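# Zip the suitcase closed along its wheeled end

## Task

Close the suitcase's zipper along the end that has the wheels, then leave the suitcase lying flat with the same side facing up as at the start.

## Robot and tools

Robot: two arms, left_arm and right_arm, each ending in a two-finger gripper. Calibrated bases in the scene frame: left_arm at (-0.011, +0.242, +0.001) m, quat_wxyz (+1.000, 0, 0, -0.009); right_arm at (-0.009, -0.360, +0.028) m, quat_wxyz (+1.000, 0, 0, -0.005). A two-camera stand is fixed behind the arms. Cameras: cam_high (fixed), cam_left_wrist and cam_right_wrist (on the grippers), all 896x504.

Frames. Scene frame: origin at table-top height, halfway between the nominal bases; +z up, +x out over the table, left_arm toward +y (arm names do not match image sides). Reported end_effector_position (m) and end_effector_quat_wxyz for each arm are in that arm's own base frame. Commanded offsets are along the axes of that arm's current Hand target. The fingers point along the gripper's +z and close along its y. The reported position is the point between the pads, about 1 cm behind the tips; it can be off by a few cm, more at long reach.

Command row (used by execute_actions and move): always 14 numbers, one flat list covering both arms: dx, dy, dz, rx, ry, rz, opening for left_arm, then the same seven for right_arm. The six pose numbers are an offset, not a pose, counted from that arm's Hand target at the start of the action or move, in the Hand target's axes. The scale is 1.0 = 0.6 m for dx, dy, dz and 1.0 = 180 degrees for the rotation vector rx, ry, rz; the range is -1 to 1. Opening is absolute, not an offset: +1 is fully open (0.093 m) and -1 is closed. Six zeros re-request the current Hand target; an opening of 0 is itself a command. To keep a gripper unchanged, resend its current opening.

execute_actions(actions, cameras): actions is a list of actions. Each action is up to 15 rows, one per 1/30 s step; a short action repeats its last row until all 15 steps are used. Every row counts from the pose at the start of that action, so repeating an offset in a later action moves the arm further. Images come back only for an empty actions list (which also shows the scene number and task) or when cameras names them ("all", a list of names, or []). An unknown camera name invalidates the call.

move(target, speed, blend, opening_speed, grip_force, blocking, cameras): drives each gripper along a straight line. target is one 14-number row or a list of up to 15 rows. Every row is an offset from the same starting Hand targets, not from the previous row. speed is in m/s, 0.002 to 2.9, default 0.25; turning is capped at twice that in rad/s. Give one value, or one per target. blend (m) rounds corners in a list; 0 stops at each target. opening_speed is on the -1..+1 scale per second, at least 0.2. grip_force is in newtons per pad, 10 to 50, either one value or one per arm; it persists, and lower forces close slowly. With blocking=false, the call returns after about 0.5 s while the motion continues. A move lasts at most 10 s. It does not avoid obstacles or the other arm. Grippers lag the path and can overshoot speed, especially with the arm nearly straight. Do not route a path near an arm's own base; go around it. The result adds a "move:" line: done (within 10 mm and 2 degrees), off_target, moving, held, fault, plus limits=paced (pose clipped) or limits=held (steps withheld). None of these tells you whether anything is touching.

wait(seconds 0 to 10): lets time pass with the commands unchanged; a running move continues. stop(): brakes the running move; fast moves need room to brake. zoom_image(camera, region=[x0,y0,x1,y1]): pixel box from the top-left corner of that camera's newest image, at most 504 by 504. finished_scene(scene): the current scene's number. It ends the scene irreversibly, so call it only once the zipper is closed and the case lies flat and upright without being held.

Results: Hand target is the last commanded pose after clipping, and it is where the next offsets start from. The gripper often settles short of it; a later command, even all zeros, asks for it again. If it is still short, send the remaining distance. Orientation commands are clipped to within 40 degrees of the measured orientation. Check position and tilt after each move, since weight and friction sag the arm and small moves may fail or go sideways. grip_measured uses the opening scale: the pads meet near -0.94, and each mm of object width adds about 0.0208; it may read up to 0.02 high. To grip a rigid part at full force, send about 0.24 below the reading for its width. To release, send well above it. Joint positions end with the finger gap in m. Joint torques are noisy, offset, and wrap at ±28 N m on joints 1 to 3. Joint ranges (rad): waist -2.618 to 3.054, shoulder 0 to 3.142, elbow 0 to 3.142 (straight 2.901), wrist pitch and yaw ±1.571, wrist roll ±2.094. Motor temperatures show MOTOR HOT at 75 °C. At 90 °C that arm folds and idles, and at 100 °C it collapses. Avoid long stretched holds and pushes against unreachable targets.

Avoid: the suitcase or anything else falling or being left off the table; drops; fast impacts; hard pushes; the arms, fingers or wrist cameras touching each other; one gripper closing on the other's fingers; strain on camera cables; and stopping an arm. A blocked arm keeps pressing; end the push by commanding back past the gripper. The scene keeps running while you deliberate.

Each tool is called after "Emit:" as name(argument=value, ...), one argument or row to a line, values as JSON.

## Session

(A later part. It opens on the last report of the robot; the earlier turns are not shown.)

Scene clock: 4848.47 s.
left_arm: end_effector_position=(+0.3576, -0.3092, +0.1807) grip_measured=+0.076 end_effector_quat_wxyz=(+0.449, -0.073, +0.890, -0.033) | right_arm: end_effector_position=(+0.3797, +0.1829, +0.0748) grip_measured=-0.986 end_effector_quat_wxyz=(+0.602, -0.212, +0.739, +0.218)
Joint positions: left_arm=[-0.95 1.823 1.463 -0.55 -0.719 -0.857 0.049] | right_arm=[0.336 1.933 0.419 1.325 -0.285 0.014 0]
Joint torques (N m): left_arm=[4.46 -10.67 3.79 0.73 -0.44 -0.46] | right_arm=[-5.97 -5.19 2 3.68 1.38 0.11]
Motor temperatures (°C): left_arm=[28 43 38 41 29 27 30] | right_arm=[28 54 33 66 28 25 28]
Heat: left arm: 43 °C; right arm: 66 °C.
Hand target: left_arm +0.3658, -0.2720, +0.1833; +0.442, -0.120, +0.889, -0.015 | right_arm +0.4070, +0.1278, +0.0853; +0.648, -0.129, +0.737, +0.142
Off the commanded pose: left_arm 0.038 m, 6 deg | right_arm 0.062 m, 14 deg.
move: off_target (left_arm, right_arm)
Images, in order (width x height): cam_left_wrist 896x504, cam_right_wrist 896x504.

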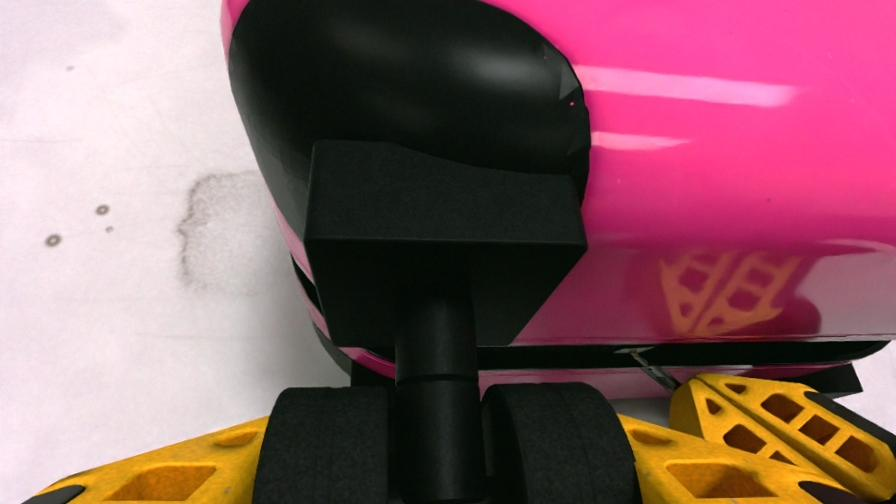

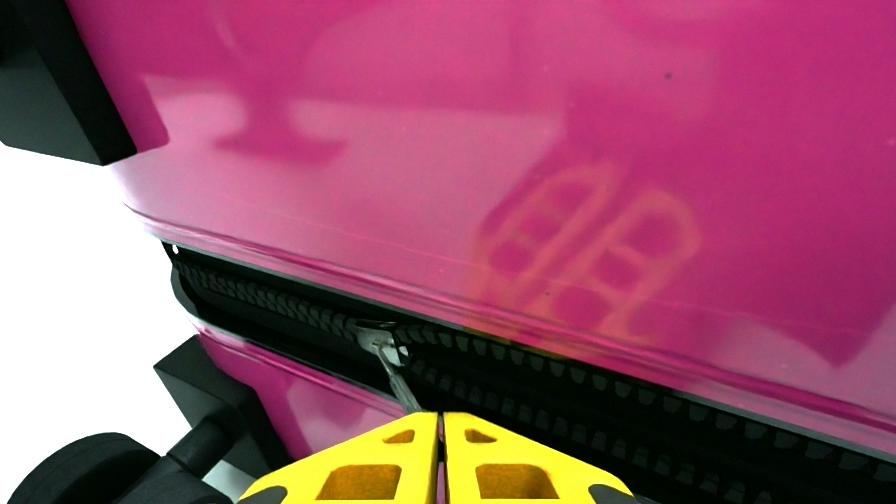

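Emit:
move(
  target=[-0.0027, 0.034, -0.004, 0, 0, 0, -0.3, -0.0032, -0.0612, 0.0045, 0, 0, 0, -1],
  speed=0.05,
  cameras=["cam_left_wrist", "cam_right_wrist"],
)

Scene clock: 4868.63 s.
left_arm: end_effector_position=(+0.3577, -0.3084, +0.1802) grip_measured=+0.076 end_effector_quat_wxyz=(+0.460, -0.065, +0.884, -0.052) | right_arm: end_effector_position=(+0.3705, +0.1830, +0.0769) grip_measured=-0.987 end_effector_quat_wxyz=(+0.597, -0.279, +0.711, +0.246)
Joint positions: left_arm=[-0.944 1.785 1.387 -0.447 -0.701 -0.815 0.049] | right_arm=[0.266 1.933 0.417 1.325 -0.49 -0.073 0]
Joint torques (N m): left_arm=[5.64 -12.71 2.86 0.24 -0.49 -0.61] | right_arm=[-10.88 -4.92 2.54 3.57 1.98 0.89]
Motor temperatures (°C): left_arm=[29 47 38 39 29 27 30] | right_arm=[30 54 33 67 31 25 27]
Heat: left arm: 47 °C; right arm: 67 °C.
Hand target: left_arm +0.3607, -0.2520, +0.1833; +0.442, -0.120, +0.889, -0.015 | right_arm +0.4235, +0.0948, +0.0853; +0.648, -0.129, +0.737, +0.142
Off the commanded pose: left_arm 0.057 m, 8 deg | right_arm 0.103 m, 22 deg.
move: off_target (left_arm, right_arm)
Images, in order (width x height): cam_left_wrist 896x504, cam_right_wrist 896x504.

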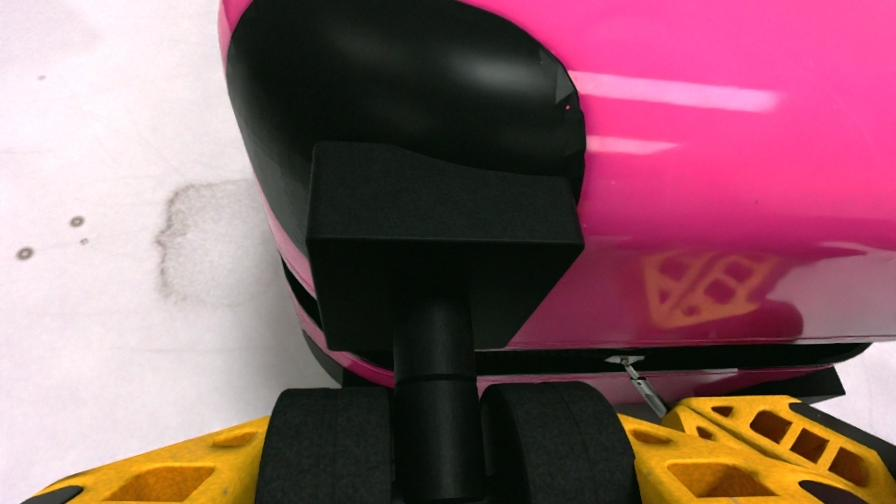

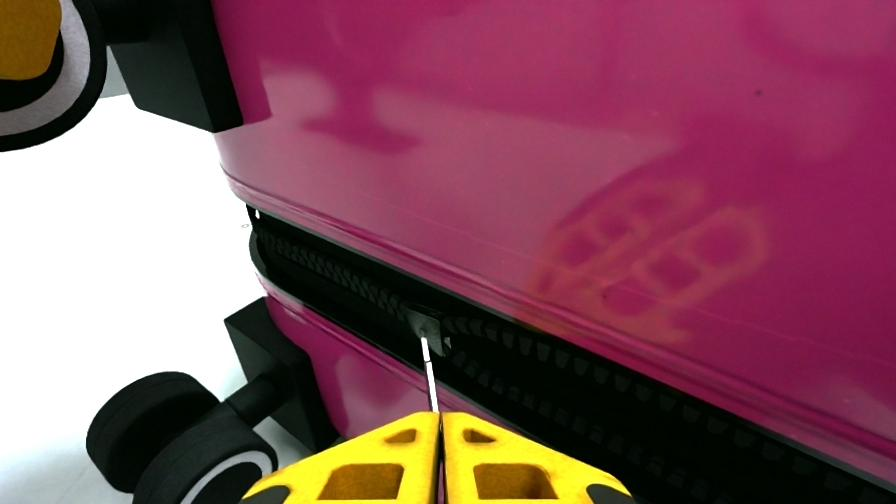

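Emit:
zoom_image(
  camera="cam_right_wrist",
  region=[340, 270, 520, 430],
)

Emit:
zoom_image(
  camera="cam_left_wrist",
  region=[560, 320, 740, 460],
)

Scaled by 2.800.

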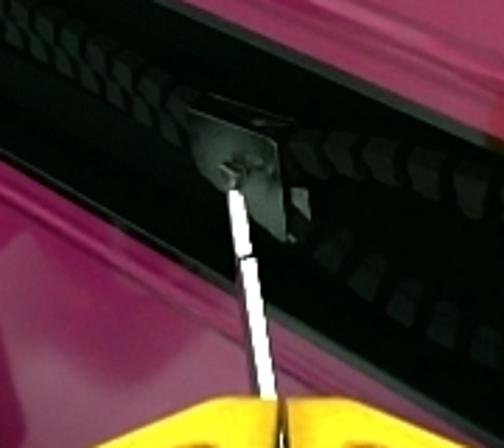

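Scaled by 2.800.

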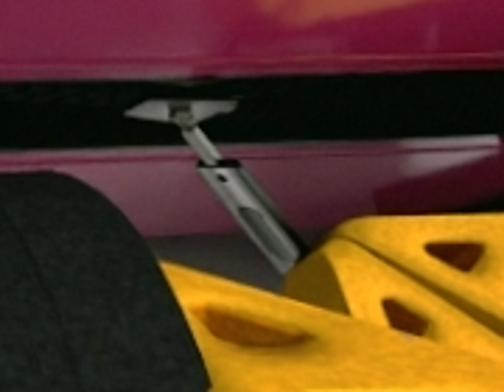

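Emit:
move(
  target=[0.0188, -0.0775, -0.0073, 0, 0, 0, -0.3, 0.01, 0.1637, -0.0253, 0, 0, 0, -1],
  speed=0.08,
  cameras=["cam_left_wrist", "cam_right_wrist"],
)

Scene clock: 4972.63 s.
left_arm: end_effector_position=(+0.3532, -0.3137, +0.1812) grip_measured=+0.074 end_effector_quat_wxyz=(+0.438, -0.063, +0.896, -0.029) | right_arm: end_effector_position=(+0.3652, +0.1885, +0.0684) grip_measured=-0.987 end_effector_quat_wxyz=(+0.611, -0.162, +0.761, +0.146)
Joint positions: left_arm=[-0.959 1.835 1.5 -0.604 -0.704 -0.86 0.049] | right_arm=[0.497 1.905 0.365 1.326 0.051 0.036 0]
Joint torques (N m): left_arm=[0.96 -6.22 8.69 0.74 -0.87 -0.91] | right_arm=[-0.28 -3.78 2.69 4.05 0.37 0.2]
Motor temperatures (°C): left_arm=[31 61 35 35 29 28 31] | right_arm=[48 51 32 70 39 27 27]
Heat: left arm: 61 °C; right arm: 70 °C.
Hand target: left_arm +0.3600, -0.3000, +0.1833; +0.442, -0.120, +0.889, -0.015 | right_arm +0.3719, +0.1800, +0.0854; +0.648, -0.129, +0.737, +0.142
Off the commanded pose: left_arm 0.015 m, 7 deg | right_arm 0.020 m, 6 deg.
move: off_target (left_arm, right_arm)
Images, in order (width x height): cam_left_wrist 896x504, cam_right_wrist 896x504.

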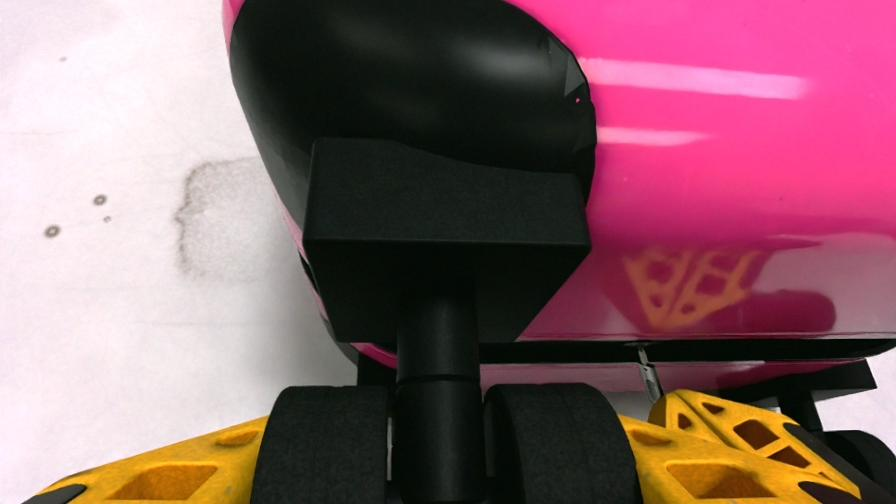

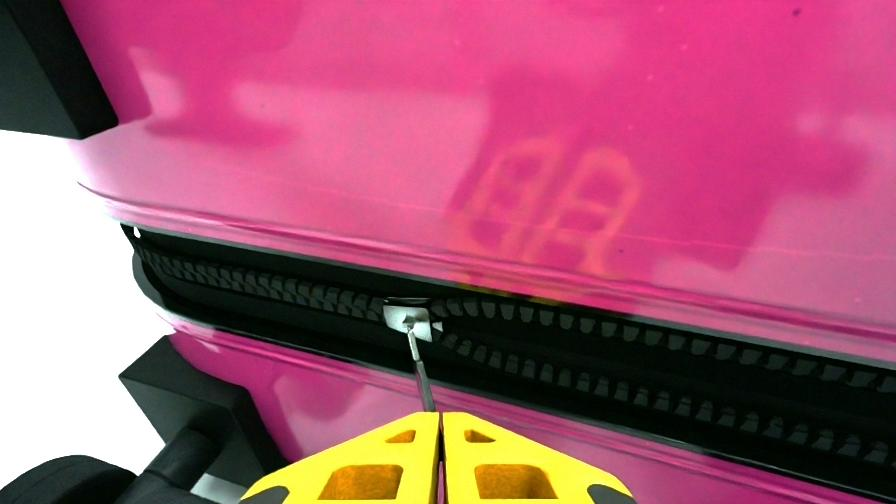

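Emit:
move(
  target=[
    [0, 0, 0, 0, 0, 0, -0.3, 0, 0, 0, 0, 0, 0, -0.5],
    [0, 0, 0, 0, 0, 0, -0.3, 0.03, 0.0167, -0.03, 0.05, 0, 0, -0.5],
  ],
  speed=0.08,
  cameras=["cam_right_wrist", "cam_left_wrist"],
)

Scene clock: 4995.60 s.
left_arm: end_effector_position=(+0.3532, -0.3137, +0.1812) grip_measured=+0.074 end_effector_quat_wxyz=(+0.438, -0.063, +0.896, -0.029) | right_arm: end_effector_position=(+0.3410, +0.1746, +0.0305) grip_measured=-0.502 end_effector_quat_wxyz=(+0.588, -0.116, +0.799, +0.043)
Joint positions: left_arm=[-0.959 1.835 1.5 -0.604 -0.704 -0.86 0.049] | right_arm=[0.649 1.979 0.315 1.326 0.41 0.069 0.021]
Joint torques (N m): left_arm=[0.94 -6.2 8.68 0.74 -0.88 -0.92] | right_arm=[0.42 -5.01 2.15 4.68 0.09 0.17]
Motor temperatures (°C): left_arm=[30 54 37 34 29 29 31] | right_arm=[41 49 32 77 35 26 27]
Heat: left arm: 54 °C; right arm: 77 °C. Fold the right arm in close to its base, or ease its load, before you think long.
Hand target: left_arm +0.3600, -0.3000, +0.1833; +0.442, -0.120, +0.889, -0.015 | right_arm +0.3494, +0.1824, +0.0701; +0.656, -0.078, +0.746, +0.084
Off the commanded pose: left_arm 0.015 m, 7 deg | right_arm 0.041 m, 12 deg.
MOTOR HOT: joint 4 (wrist pitch) of the right arm reports 77 °C; the controller's stop level is 90 °C. To cool a motor, set the load down, stop pushing, or move to a pose that needs little force.
move: off_target (left_arm, right_arm)
Images, in order (width x height): cam_left_wrist 896x504, cam_right_wrist 896x504.

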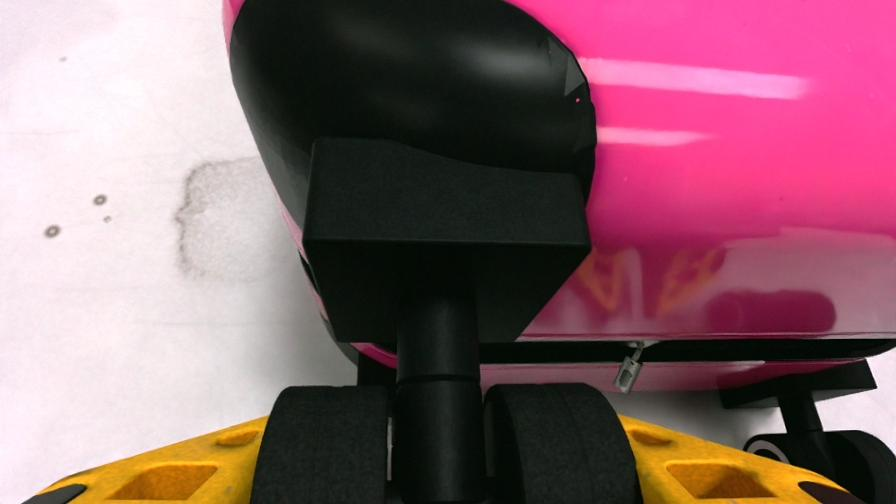

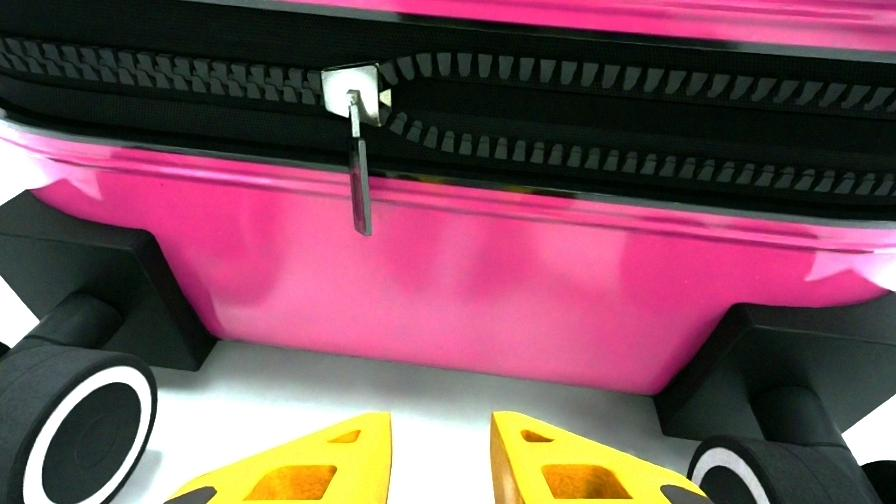

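Emit:
move(
  target=[0, 0, 0, 0, 0, 0, -0.3, -0.059, -0.0575, -0.2095, 0, 0.4, 0, -0.5],
  speed=0.25,
)

Scene clock: 5015.03 s.
left_arm: end_effector_position=(+0.3532, -0.3137, +0.1812) grip_measured=+0.074 end_effector_quat_wxyz=(+0.438, -0.063, +0.896, -0.029) | right_arm: end_effector_position=(+0.2396, +0.1191, +0.1138) grip_measured=-0.502 end_effector_quat_wxyz=(+0.096, -0.107, +0.989, +0.020)
Joint positions: left_arm=[-0.959 1.835 1.5 -0.604 -0.704 -0.86 0.049] | right_arm=[0.482 1.379 1.056 -1.054 0.033 0.263 0.021]
Joint torques (N m): left_arm=[0.94 -6.22 8.72 0.74 -0.87 -0.92] | right_arm=[-0.42 -3.41 8.46 0.71 -0.11 -0.09]
Motor temperatures (°C): left_arm=[29 51 39 34 30 29 31] | right_arm=[37 48 32 80 33 26 27]
Heat: left arm: 51 °C; right arm: 80 °C. Fold the right arm in close to its base, or ease its load, before you think long.
Hand target: left_arm +0.3600, -0.3000, +0.1833; +0.442, -0.120, +0.889, -0.015 | right_arm +0.2403, +0.1204, +0.1200; +0.093, -0.112, +0.989, +0.022
Off the commanded pose: left_arm 0.015 m, 7 deg | right_arm 0.006 m, 1 deg.
MOTOR HOT: still on. Joint 4 (wrist pitch) of the right arm reports 80 °C.
move: off_target (left_arm)

Emit:
wait(
  seconds=10,
  cameras=["cam_high", "cam_right_wrist"],
)

Scene clock: 5036.00 s.
left_arm: end_effector_position=(+0.3532, -0.3137, +0.1812) grip_measured=+0.074 end_effector_quat_wxyz=(+0.438, -0.063, +0.896, -0.029) | right_arm: end_effector_position=(+0.2395, +0.1194, +0.1138) grip_measured=-0.502 end_effector_quat_wxyz=(+0.095, -0.107, +0.989, +0.021)
Joint positions: left_arm=[-0.959 1.835 1.5 -0.604 -0.704 -0.86 0.049] | right_arm=[0.482 1.379 1.056 -1.054 0.031 0.263 0.021]
Joint torques (N m): left_arm=[0.96 -6.2 8.68 0.74 -0.87 -0.93] | right_arm=[-0.62 -3.38 8.5 0.67 -0.08 -0.18]
Motor temperatures (°C): left_arm=[29 49 39 34 30 29 31] | right_arm=[34 46 35 64 33 26 26]
Heat: left arm: 49 °C; right arm: 64 °C.
Hand target: left_arm +0.3600, -0.3000, +0.1833; +0.442, -0.120, +0.889, -0.015 | right_arm +0.2403, +0.1204, +0.1200; +0.093, -0.112, +0.989, +0.022
Tool commands: left_gripper/opening=-0.3 right_gripper/opening=-0.5
Off the commanded pose: left_arm 0.015 m, 7 deg | right_arm 0.006 m, 1 deg.
MOTOR HOT: cleared for the motors of the right arm.
wait: 10.00 s; at rest from the start
Images, in order (width x height): cam_high 896x504, cam_right_wrist 896x504.

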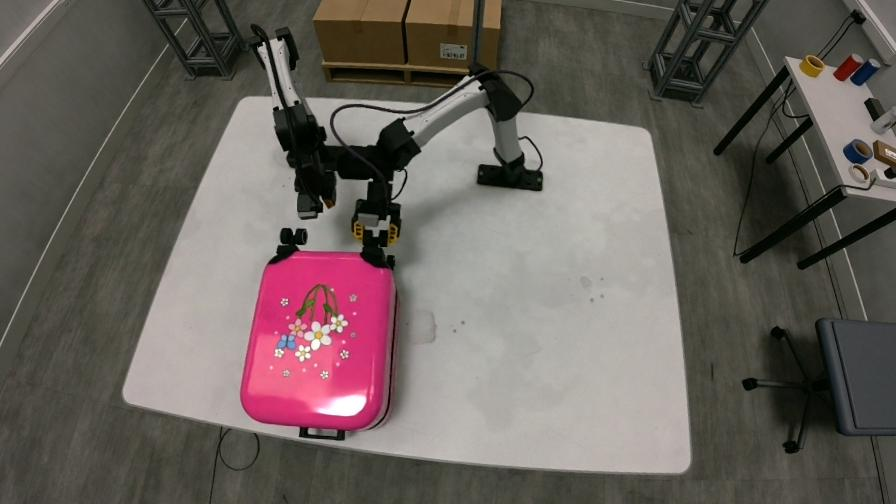

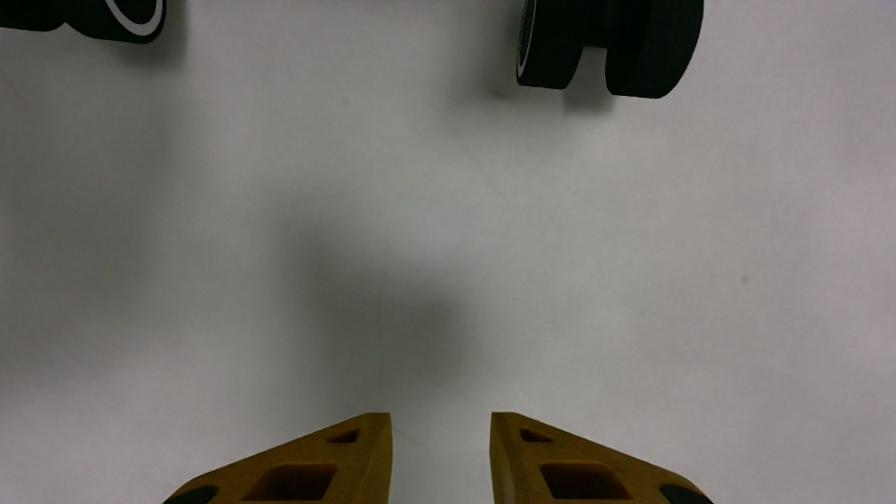

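Emit:
move(
  target=[0, 0, 0, 0, 0, 0, -0.3, -0.192, 0.0703, 0.064, -0.0617, -0.4137, -0.065, -0.5],
  speed=0.25,
  cameras=["cam_left_wrist", "cam_right_wrist"],
)

Scene clock: 5169.60 s.
left_arm: end_effector_position=(+0.3532, -0.3137, +0.1812) grip_measured=+0.074 end_effector_quat_wxyz=(+0.438, -0.063, +0.896, -0.029) | right_arm: end_effector_position=(+0.3414, +0.1832, +0.0667) grip_measured=-0.502 end_effector_quat_wxyz=(+0.599, -0.184, +0.766, +0.144)
Joint positions: left_arm=[-0.959 1.835 1.5 -0.604 -0.704 -0.86 0.049] | right_arm=[0.508 1.829 0.278 1.308 0.036 0.009 0.021]
Joint torques (N m): left_arm=[0.98 -6.19 8.69 0.74 -0.87 -0.92] | right_arm=[-0.62 -4.46 3.44 4.57 -0.17 -0.07]
Motor temperatures (°C): left_arm=[28 45 42 32 30 30 32] | right_arm=[30 42 40 44 30 25 26]
Heat: left arm: 45 °C; right arm: 44 °C.
Hand target: left_arm +0.3600, -0.3000, +0.1833; +0.442, -0.120, +0.889, -0.015 | right_arm +0.3479, +0.1891, +0.1050; +0.661, -0.177, +0.710, +0.166
Off the commanded pose: left_arm 0.015 m, 7 deg | right_arm 0.039 m, 10 deg.
move: off_target (left_arm, right_arm)
Images, in order (width x height): cam_left_wrist 896x504, cam_right_wrist 896x504.

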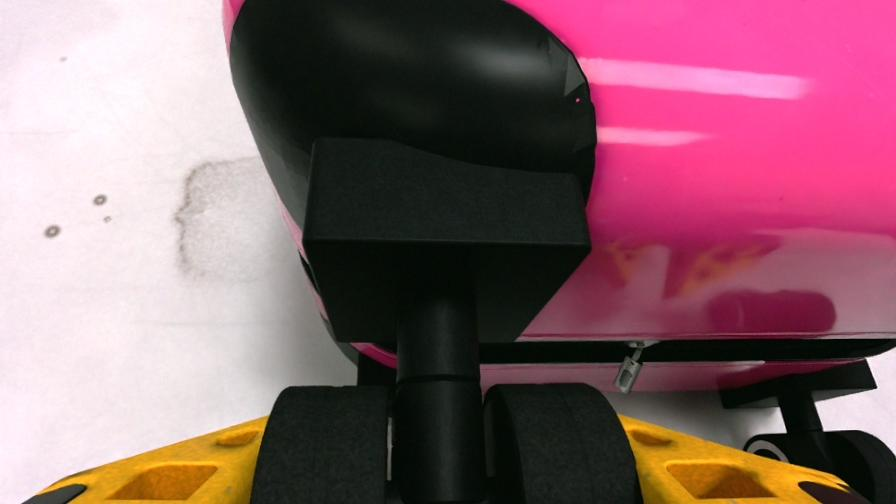

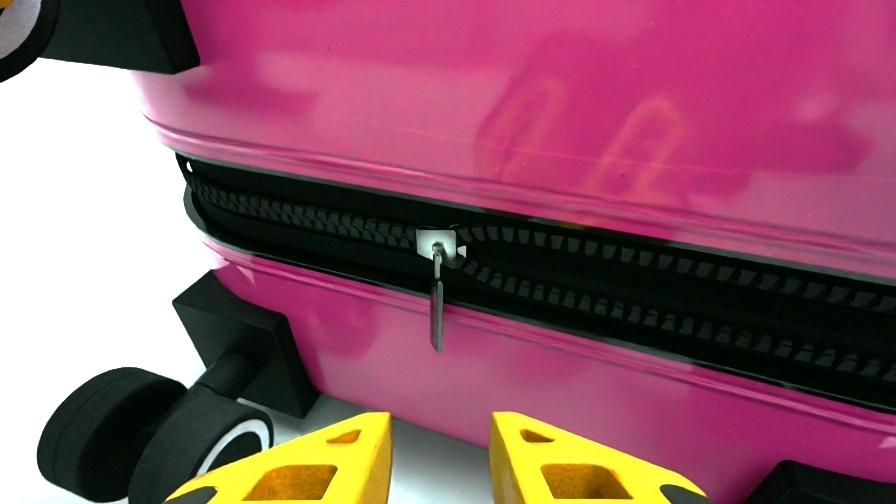

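Emit:
move(
  target=[0, 0, 0, 0, 0, 0, -0.3, -0.036, 0.0065, 0.0367, 0, 0, 0, -0.5],
  speed=0.1,
  cameras=["cam_left_wrist", "cam_right_wrist"],
)

Scene clock: 5185.73 s.
left_arm: end_effector_position=(+0.3532, -0.3137, +0.1812) grip_measured=+0.074 end_effector_quat_wxyz=(+0.438, -0.063, +0.896, -0.029) | right_arm: end_effector_position=(+0.3647, +0.1962, +0.1060) grip_measured=-0.502 end_effector_quat_wxyz=(+0.642, -0.174, +0.730, +0.156)
Joint positions: left_arm=[-0.959 1.835 1.5 -0.604 -0.704 -0.86 0.049] | right_arm=[0.508 1.8 0.37 1.303 0.036 0.009 0.021]
Joint torques (N m): left_arm=[0.91 -6.2 8.72 0.74 -0.87 -0.92] | right_arm=[0.55 -7.24 5.64 2.87 -0.1 -0.05]
Motor temperatures (°C): left_arm=[28 45 42 32 30 30 32] | right_arm=[30 43 38 61 29 25 26]
Heat: left arm: 45 °C; right arm: 61 °C.
Hand target: left_arm +0.3600, -0.3000, +0.1833; +0.442, -0.120, +0.889, -0.015 | right_arm +0.3668, +0.2036, +0.1250; +0.661, -0.177, +0.710, +0.166
Off the commanded pose: left_arm 0.015 m, 7 deg | right_arm 0.020 m, 3 deg.
move: off_target (left_arm, right_arm)
Images, in order (width x height): cam_left_wrist 896x504, cam_right_wrist 896x504.

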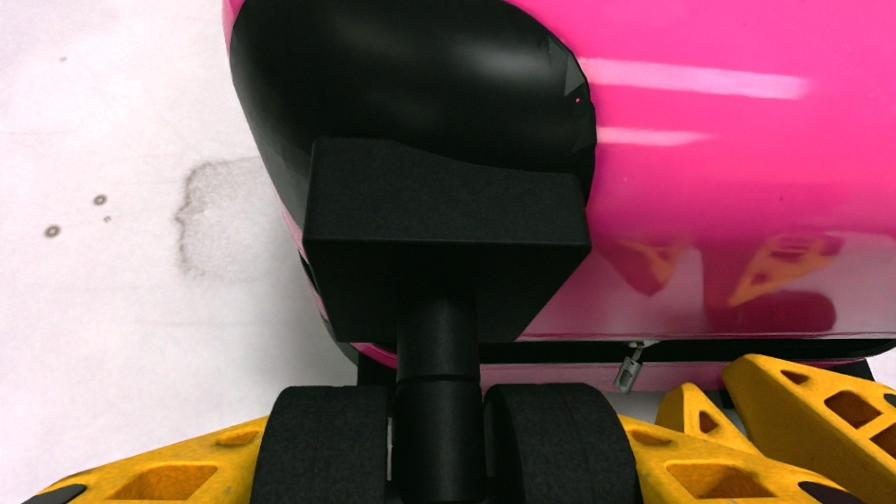

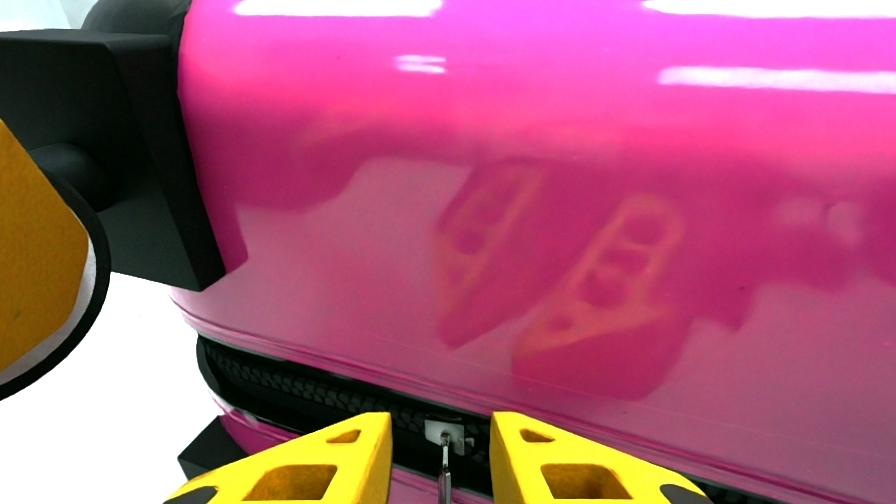

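Emit:
move(
  target=[0, 0, 0, 0, 0, 0, -0.3, 0.0465, 0.003, 0.0045, 0, 0, 0, -0.5],
  speed=0.08,
  cameras=["cam_right_wrist"],
)

Scene clock: 5193.70 s.
left_arm: end_effector_position=(+0.3532, -0.3137, +0.1812) grip_measured=+0.074 end_effector_quat_wxyz=(+0.438, -0.063, +0.896, -0.029) | right_arm: end_effector_position=(+0.3582, +0.1998, +0.0567) grip_measured=-0.502 end_effector_quat_wxyz=(+0.595, -0.190, +0.767, +0.148)
Joint positions: left_arm=[-0.959 1.835 1.5 -0.604 -0.704 -0.86 0.049] | right_arm=[0.523 1.927 0.37 1.306 0.036 0.009 0.021]
Joint torques (N m): left_arm=[0.95 -6.17 8.69 0.74 -0.87 -0.92] | right_arm=[0.21 -5.33 3.92 4.62 0 -0.03]
Motor temperatures (°C): left_arm=[28 45 42 32 30 30 32] | right_arm=[30 44 38 59 29 25 26]
Heat: left arm: 45 °C; right arm: 59 °C.
Hand target: left_arm +0.3600, -0.3000, +0.1833; +0.442, -0.120, +0.889, -0.015 | right_arm +0.3666, +0.2055, +0.0970; +0.661, -0.177, +0.710, +0.166
Off the commanded pose: left_arm 0.015 m, 7 deg | right_arm 0.042 m, 10 deg.
move: off_target (left_arm, right_arm)
Images, in order (width x height): cam_right_wrist 896x504.

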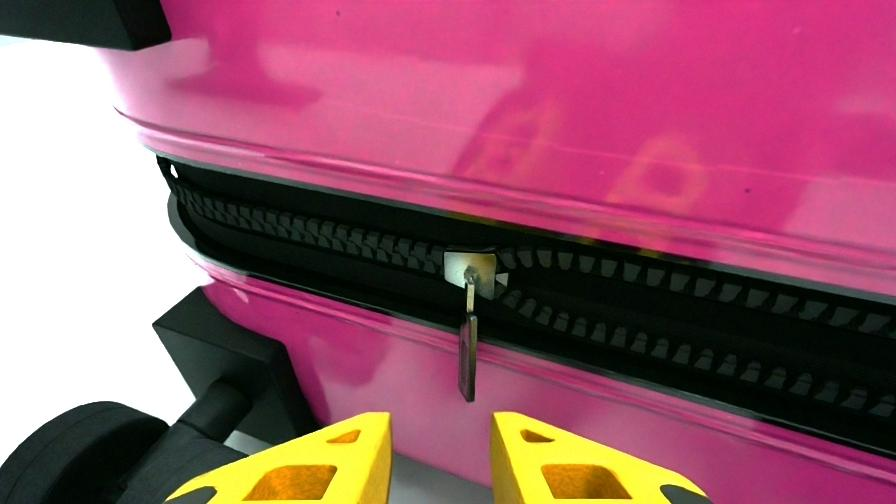

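Emit:
move(
  target=[0, 0, 0, 0, 0, 0, -0.3, -0.0255, -0.0068, 0.0285, 0, 0, 0, -0.5],
  speed=0.08,
  cameras=["cam_right_wrist"],
)

Scene clock: 5204.67 s.
left_arm: end_effector_position=(+0.3532, -0.3137, +0.1812) grip_measured=+0.074 end_effector_quat_wxyz=(+0.438, -0.063, +0.896, -0.029) | right_arm: end_effector_position=(+0.3773, +0.2055, +0.0770) grip_measured=-0.502 end_effector_quat_wxyz=(+0.621, -0.180, +0.748, +0.152)
Joint positions: left_arm=[-0.959 1.835 1.5 -0.604 -0.704 -0.86 0.049] | right_arm=[0.513 1.927 0.436 1.306 0.036 0.009 0.021]
Joint torques (N m): left_arm=[0.92 -6.19 8.72 0.74 -0.87 -0.92] | right_arm=[-0.57 -8.18 5.23 3.41 -0.11 -0.15]
Motor temperatures (°C): left_arm=[28 45 42 32 30 30 32] | right_arm=[30 45 38 67 29 25 26]
Heat: left arm: 45 °C; right arm: 67 °C.
Hand target: left_arm +0.3600, -0.3000, +0.1833; +0.442, -0.120, +0.889, -0.015 | right_arm +0.3845, +0.2105, +0.1110; +0.661, -0.177, +0.710, +0.166
Off the commanded pose: left_arm 0.015 m, 7 deg | right_arm 0.035 m, 7 deg.
move: off_target (left_arm, right_arm)
Images, in order (width x height): cam_right_wrist 896x504.

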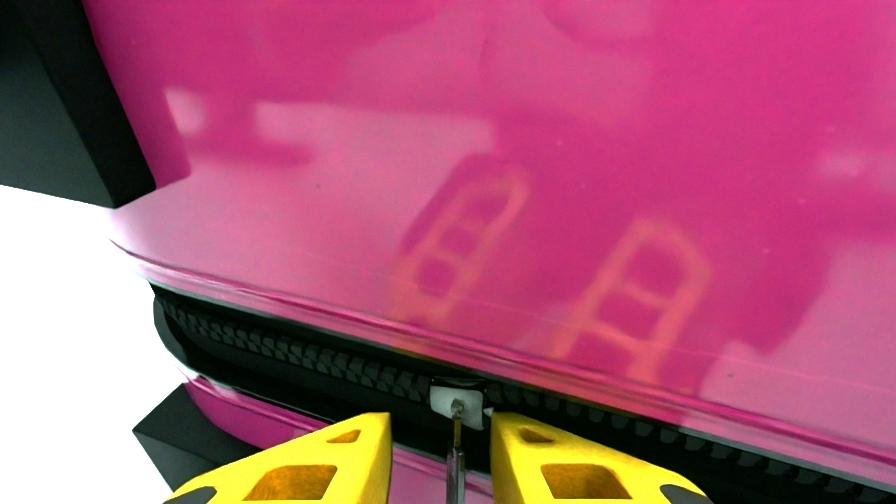

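Emit:
move(
  target=[
    [0, 0, 0, 0, 0, 0, -0.3, -0.0058, -0.0012, 0.02, 0, 0, 0, -0.5],
    [0, 0, 0, 0, 0, 0, -0.3, -0.0058, -0.0012, 0.02, 0, 0, 0, -1.0],
  ],
  speed=0.06,
  cameras=["cam_left_wrist", "cam_right_wrist"],
)

Scene clock: 5214.63 s.
left_arm: end_effector_position=(+0.3547, -0.3114, +0.1808) grip_measured=+0.074 end_effector_quat_wxyz=(+0.442, -0.072, +0.894, -0.023) | right_arm: end_effector_position=(+0.3840, +0.2074, +0.0825) grip_measured=-0.986 end_effector_quat_wxyz=(+0.626, -0.179, +0.744, +0.153)
Joint positions: left_arm=[-0.959 1.841 1.503 -0.609 -0.724 -0.876 0.049] | right_arm=[0.507 1.927 0.462 1.294 0.03 0.009 0]
Joint torques (N m): left_arm=[0.96 -6.42 8.81 0.71 -0.69 -0.78] | right_arm=[-0.54 -7.64 6.99 3.18 -0.17 -0.13]
Motor temperatures (°C): left_arm=[28 45 42 32 30 30 32] | right_arm=[30 47 38 65 29 25 26]
Heat: left arm: 45 °C; right arm: 65 °C.
Hand target: left_arm +0.3600, -0.3000, +0.1833; +0.442, -0.120, +0.889, -0.015 | right_arm +0.3956, +0.2156, +0.1137; +0.661, -0.177, +0.710, +0.166
Off the commanded pose: left_arm 0.013 m, 6 deg | right_arm 0.034 m, 6 deg.
move: off_target (left_arm, right_arm); target 2's new opening was sent with right_arm's hand 0.036 m and 6 deg from that target
Images, in order (width x height): cam_left_wrist 896x504, cam_right_wrist 896x504.

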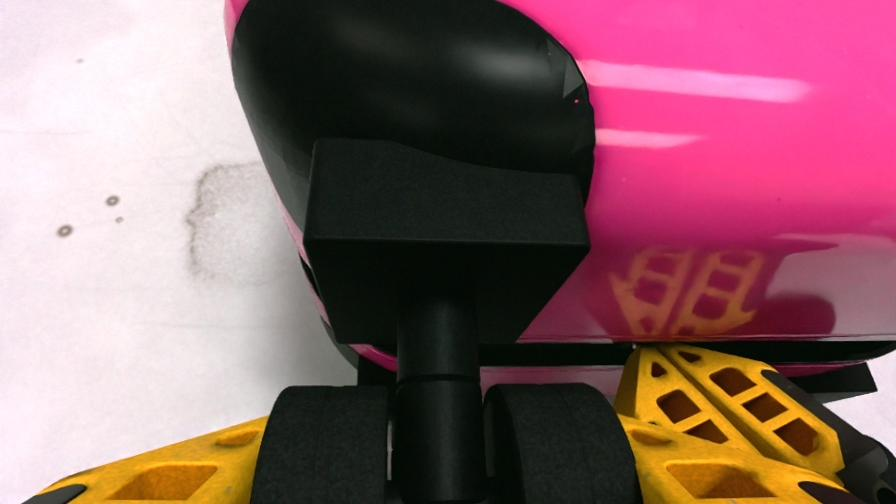

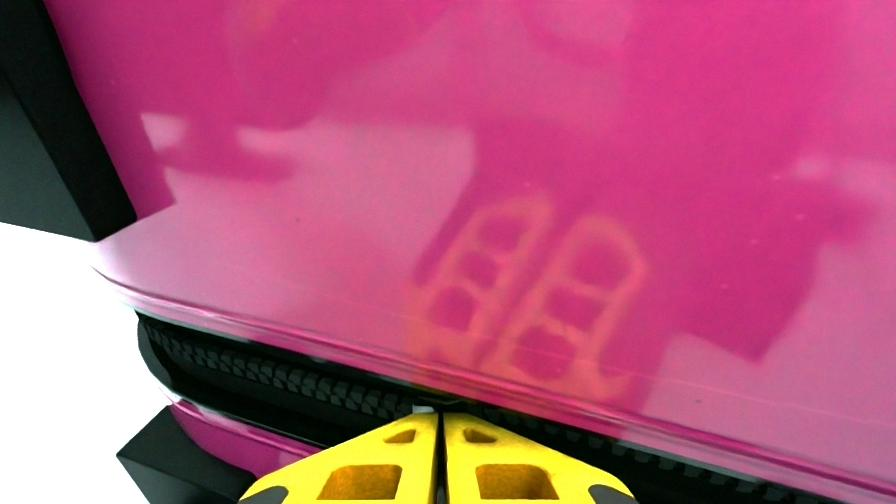

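Emit:
zoom_image(
  camera="cam_right_wrist",
  region=[360, 370, 520, 490],
)

Emit:
zoom_image(
  camera="cam_left_wrist",
  region=[590, 310, 750, 430],
)

Scaled by 3.150.

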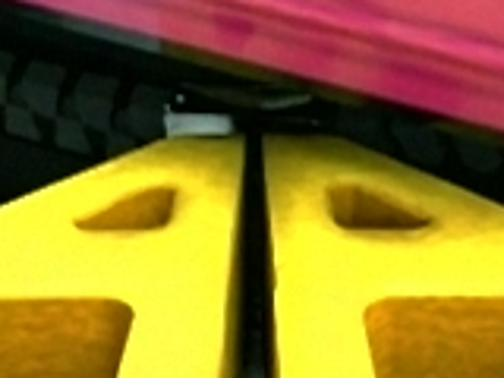

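Scaled by 3.150.

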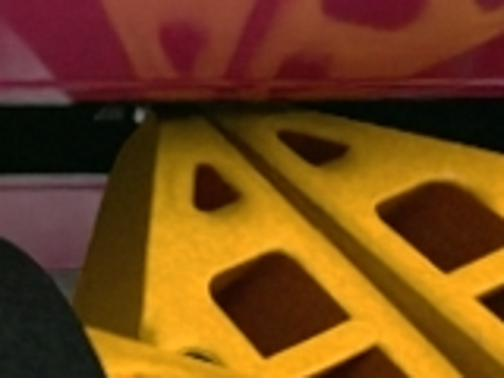

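Emit:
move(
  target=[-0.0142, 0.0738, 0.002, 0, 0, 0, -0.3, 0.0018, -0.0962, -0.0277, 0.044, 0, 0, -1],
  speed=0.06,
  cameras=["cam_left_wrist", "cam_right_wrist"],
)

Scene clock: 5228.47 s.
left_arm: end_effector_position=(+0.3517, -0.2982, +0.1803) grip_measured=+0.074 end_effector_quat_wxyz=(+0.449, -0.056, +0.891, -0.041) | right_arm: end_effector_position=(+0.3777, +0.2107, +0.0819) grip_measured=-0.986 end_effector_quat_wxyz=(+0.613, -0.212, +0.736, +0.196)
Joint positions: left_arm=[-0.937 1.755 1.373 -0.495 -0.688 -0.806 0.049] | right_arm=[0.459 1.919 0.45 1.294 -0.128 0.006 0]
Joint torques (N m): left_arm=[4.36 -10.56 3.9 0.53 -0.66 -0.79] | right_arm=[-5.38 -9.35 2.97 3.47 1.48 -0.13]
Motor temperatures (°C): left_arm=[28 45 43 32 30 30 32] | right_arm=[30 49 37 62 29 25 26]
Heat: left arm: 45 °C; right arm: 62 °C.
Hand target: left_arm +0.3571, -0.2550, +0.1834; +0.442, -0.120, +0.889, -0.015 | right_arm +0.4081, +0.1568, +0.1137; +0.672, -0.131, +0.719, +0.116
Off the commanded pose: left_arm 0.044 m, 8 deg | right_arm 0.070 m, 15 deg.
move: off_target (left_arm, right_arm)
Images, in order (width x height): cam_left_wrist 896x504, cam_right_wrist 896x504.

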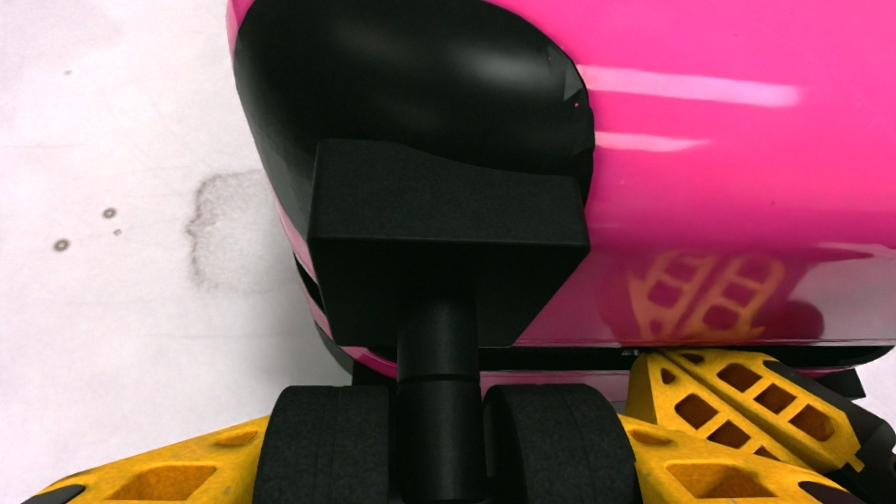

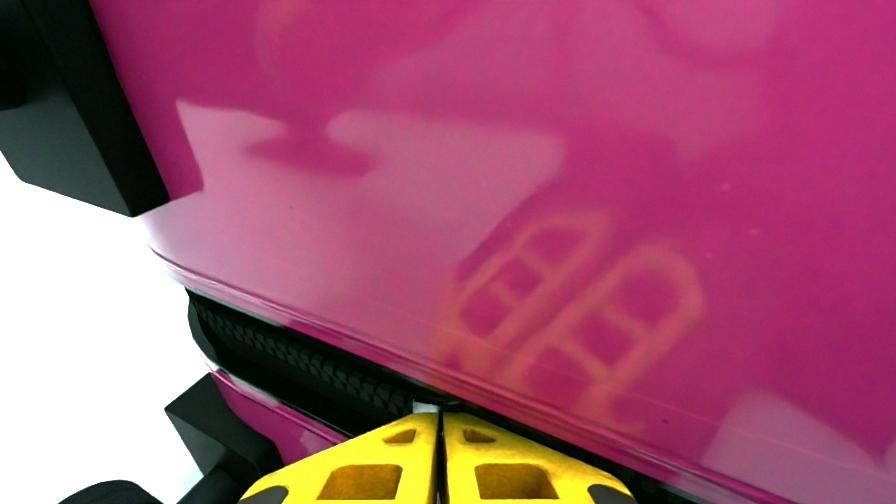

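Emit:
move(
  target=[-0.0085, 0.0495, 0, 0, 0, 0, -0.3, 0.0012, -0.066, -0.009, 0.05, 0, 0, -1],
  speed=0.06,
  cameras=["cam_left_wrist", "cam_right_wrist"],
)

Scene clock: 5237.80 s.
left_arm: end_effector_position=(+0.3464, -0.2917, +0.1803) grip_measured=+0.074 end_effector_quat_wxyz=(+0.450, -0.024, +0.890, -0.066) | right_arm: end_effector_position=(+0.3652, +0.2082, +0.0828) grip_measured=-0.986 end_effector_quat_wxyz=(+0.607, -0.220, +0.736, +0.204)
Joint positions: left_arm=[-0.918 1.674 1.259 -0.389 -0.619 -0.714 0.049] | right_arm=[0.456 1.881 0.404 1.294 -0.156 0.005 0]
Joint torques (N m): left_arm=[6.17 -11.33 3.47 0.29 -1.03 -1.14] | right_arm=[-8.55 -9.4 2.54 3.56 2.74 -0.01]
Motor temperatures (°C): left_arm=[29 47 41 32 30 30 32] | right_arm=[31 50 37 62 31 25 26]
Heat: left arm: 47 °C; right arm: 62 °C.
Hand target: left_arm +0.3541, -0.2250, +0.1835; +0.442, -0.120, +0.889, -0.015 | right_arm +0.4166, +0.1177, +0.1137; +0.680, -0.078, +0.726, +0.059
Off the commanded pose: left_arm 0.067 m, 12 deg | right_arm 0.109 m, 25 deg.
move: off_target (left_arm, right_arm)
Images, in order (width x height): cam_left_wrist 896x504, cam_right_wrist 896x504.

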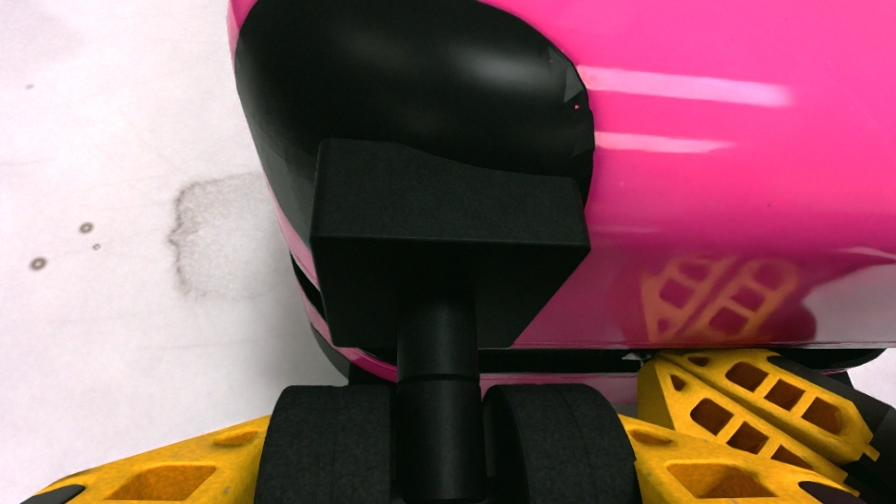

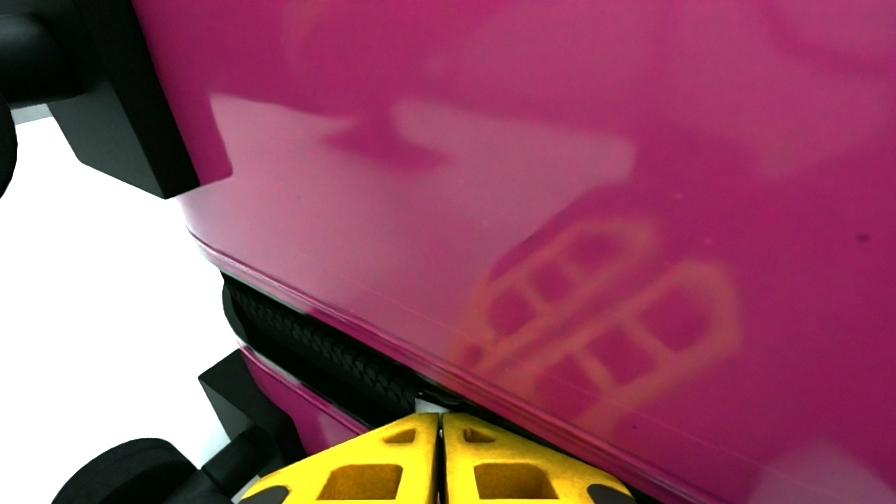

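Emit:
move(
  target=[0.0187, -0.089, -0.0048, 0, 0, 0, -0.3, 0.0014, 0.181, -0.0321, -0.04, 0, 0, -1],
  speed=0.1,
)

Scene clock: 5264.27 s.
left_arm: end_effector_position=(+0.3477, -0.2966, +0.1806) grip_measured=+0.074 end_effector_quat_wxyz=(+0.436, -0.052, +0.898, -0.033) | right_arm: end_effector_position=(+0.3693, +0.2124, +0.0865) grip_measured=-0.988 end_effector_quat_wxyz=(+0.643, -0.140, +0.748, +0.088)
Joint positions: left_arm=[-0.939 1.757 1.399 -0.556 -0.676 -0.817 0.049] | right_arm=[0.648 1.905 0.44 1.297 0.323 0.005 0]
Joint torques (N m): left_arm=[1.18 -5.59 8.68 0.75 -0.99 -1.04] | right_arm=[0.38 -6.37 6.34 3.26 0.02 0.12]
Motor temperatures (°C): left_arm=[31 49 39 31 30 31 32] | right_arm=[36 51 35 63 40 25 26]
Heat: left arm: 49 °C; right arm: 63 °C.
Hand target: left_arm +0.3560, -0.2796, +0.1835; +0.442, -0.120, +0.889, -0.015 | right_arm +0.3766, +0.2205, +0.1120; +0.674, -0.120, +0.721, +0.105
Off the commanded pose: left_arm 0.019 m, 8 deg | right_arm 0.028 m, 6 deg.
move: off_target (left_arm, right_arm)

Emit:
move(
  target=[
    [0, 0, 0, 0, 0, 0, -0.3, 0, 0, 0, 0, 0, 0, -0.65],
    [0, 0, 0, 0, 0, 0, -0.3, 0, 0, -0.02, 0, 0, 0, -0.65],
    [0, 0, 0, 0, 0, 0, -0.3, 0.022, 0, -0.018, 0, 0, 0, -0.65],
  ],
  speed=0.08,
  cameras=["cam_right_wrist", "cam_left_wrist"],
)

Scene clock: 5273.23 s.
left_arm: end_effector_position=(+0.3477, -0.2966, +0.1806) grip_measured=+0.074 end_effector_quat_wxyz=(+0.436, -0.052, +0.898, -0.033) | right_arm: end_effector_position=(+0.3618, +0.2151, +0.0726) grip_measured=-0.652 end_effector_quat_wxyz=(+0.631, -0.148, +0.757, +0.082)
Joint positions: left_arm=[-0.939 1.757 1.399 -0.556 -0.676 -0.817 0.049] | right_arm=[0.671 1.935 0.427 1.305 0.341 0.005 0.014]
Joint torques (N m): left_arm=[1.21 -5.56 8.76 0.75 -0.99 -1.05] | right_arm=[0.14 -5.71 3.28 4.06 0.08 0.2]
Motor temperatures (°C): left_arm=[30 48 40 31 30 31 32] | right_arm=[35 51 36 62 36 25 26]
Heat: left arm: 48 °C; right arm: 62 °C.
Hand target: left_arm +0.3560, -0.2796, +0.1835; +0.442, -0.120, +0.889, -0.015 | right_arm +0.3656, +0.2167, +0.0996; +0.674, -0.120, +0.721, +0.105
Off the commanded pose: left_arm 0.019 m, 8 deg | right_arm 0.027 m, 8 deg.
move: off_target (left_arm, right_arm)
Images, in order (width x height): cam_left_wrist 896x504, cam_right_wrist 896x504.

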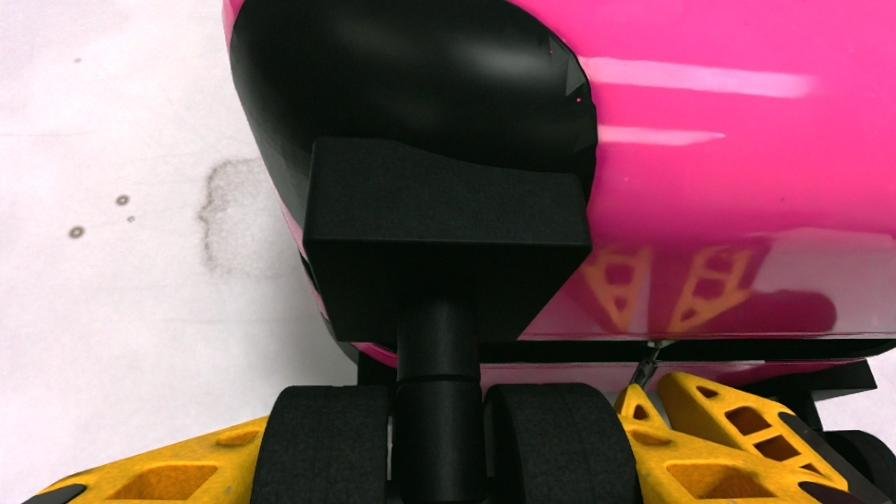

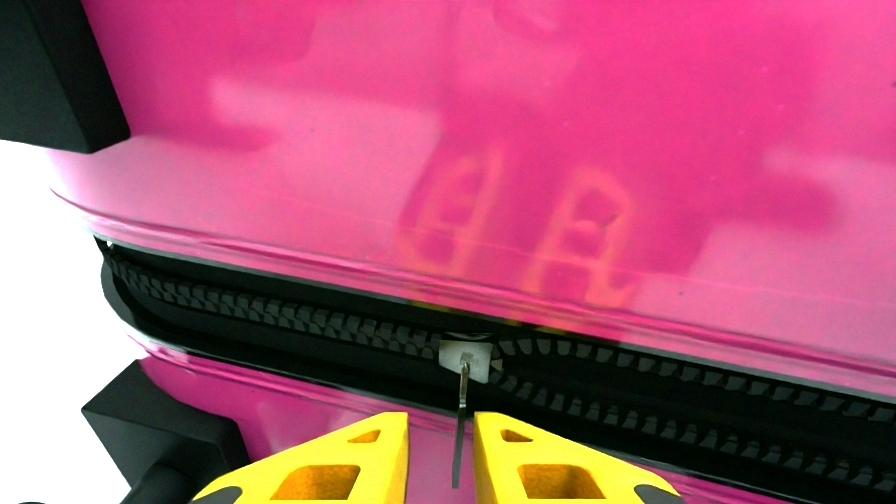

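Emit:
move(
  target=[
    [0, 0, 0, 0, 0, 0, -0.3, -0.002, -0.003, 0.016, 0, 0, 0, -0.65],
    [0, 0, 0, 0, 0, 0, -0.3, -0.002, -0.003, 0.016, 0, 0, 0, -1],
  ],
  speed=0.06,
  cameras=["cam_right_wrist"],
)

Scene clock: 5294.03 s.
left_arm: end_effector_position=(+0.3477, -0.2966, +0.1806) grip_measured=+0.074 end_effector_quat_wxyz=(+0.436, -0.052, +0.898, -0.033) | right_arm: end_effector_position=(+0.3671, +0.2111, +0.0709) grip_measured=-0.986 end_effector_quat_wxyz=(+0.631, -0.143, +0.759, +0.077)
Joint positions: left_arm=[-0.939 1.757 1.399 -0.556 -0.676 -0.817 0.049] | right_arm=[0.655 1.947 0.437 1.305 0.341 0.005 0]
Joint torques (N m): left_arm=[1.2 -5.57 8.75 0.75 -0.99 -1.04] | right_arm=[-0.65 -5.61 5.04 3.96 -0.14 0.13]
Motor temperatures (°C): left_arm=[29 47 41 31 31 31 32] | right_arm=[33 49 35 68 33 25 26]
Heat: left arm: 47 °C; right arm: 68 °C.
Hand target: left_arm +0.3560, -0.2796, +0.1835; +0.442, -0.120, +0.889, -0.015 | right_arm +0.3753, +0.2181, +0.1002; +0.674, -0.120, +0.721, +0.105
Off the commanded pose: left_arm 0.019 m, 8 deg | right_arm 0.031 m, 8 deg.
move: off_target (left_arm, right_arm); target 2's new opening was sent with right_arm's hand 0.031 m and 8 deg from that target
Images, in order (width x height): cam_right_wrist 896x504.

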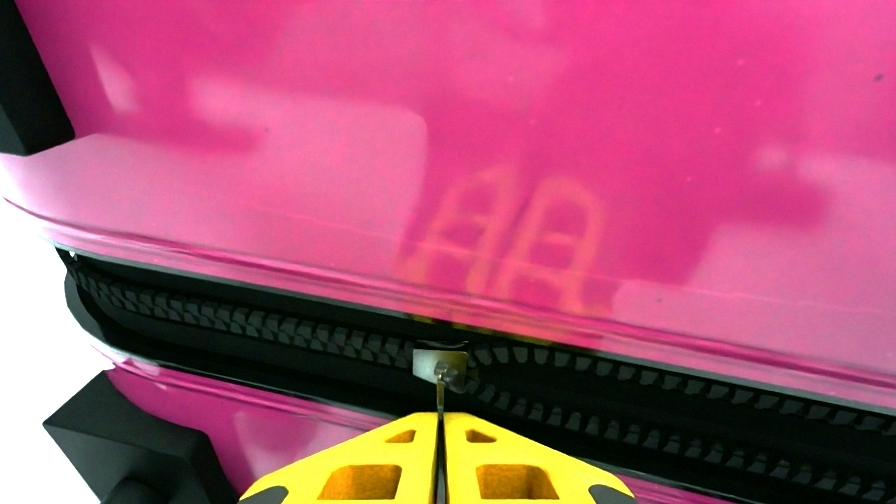

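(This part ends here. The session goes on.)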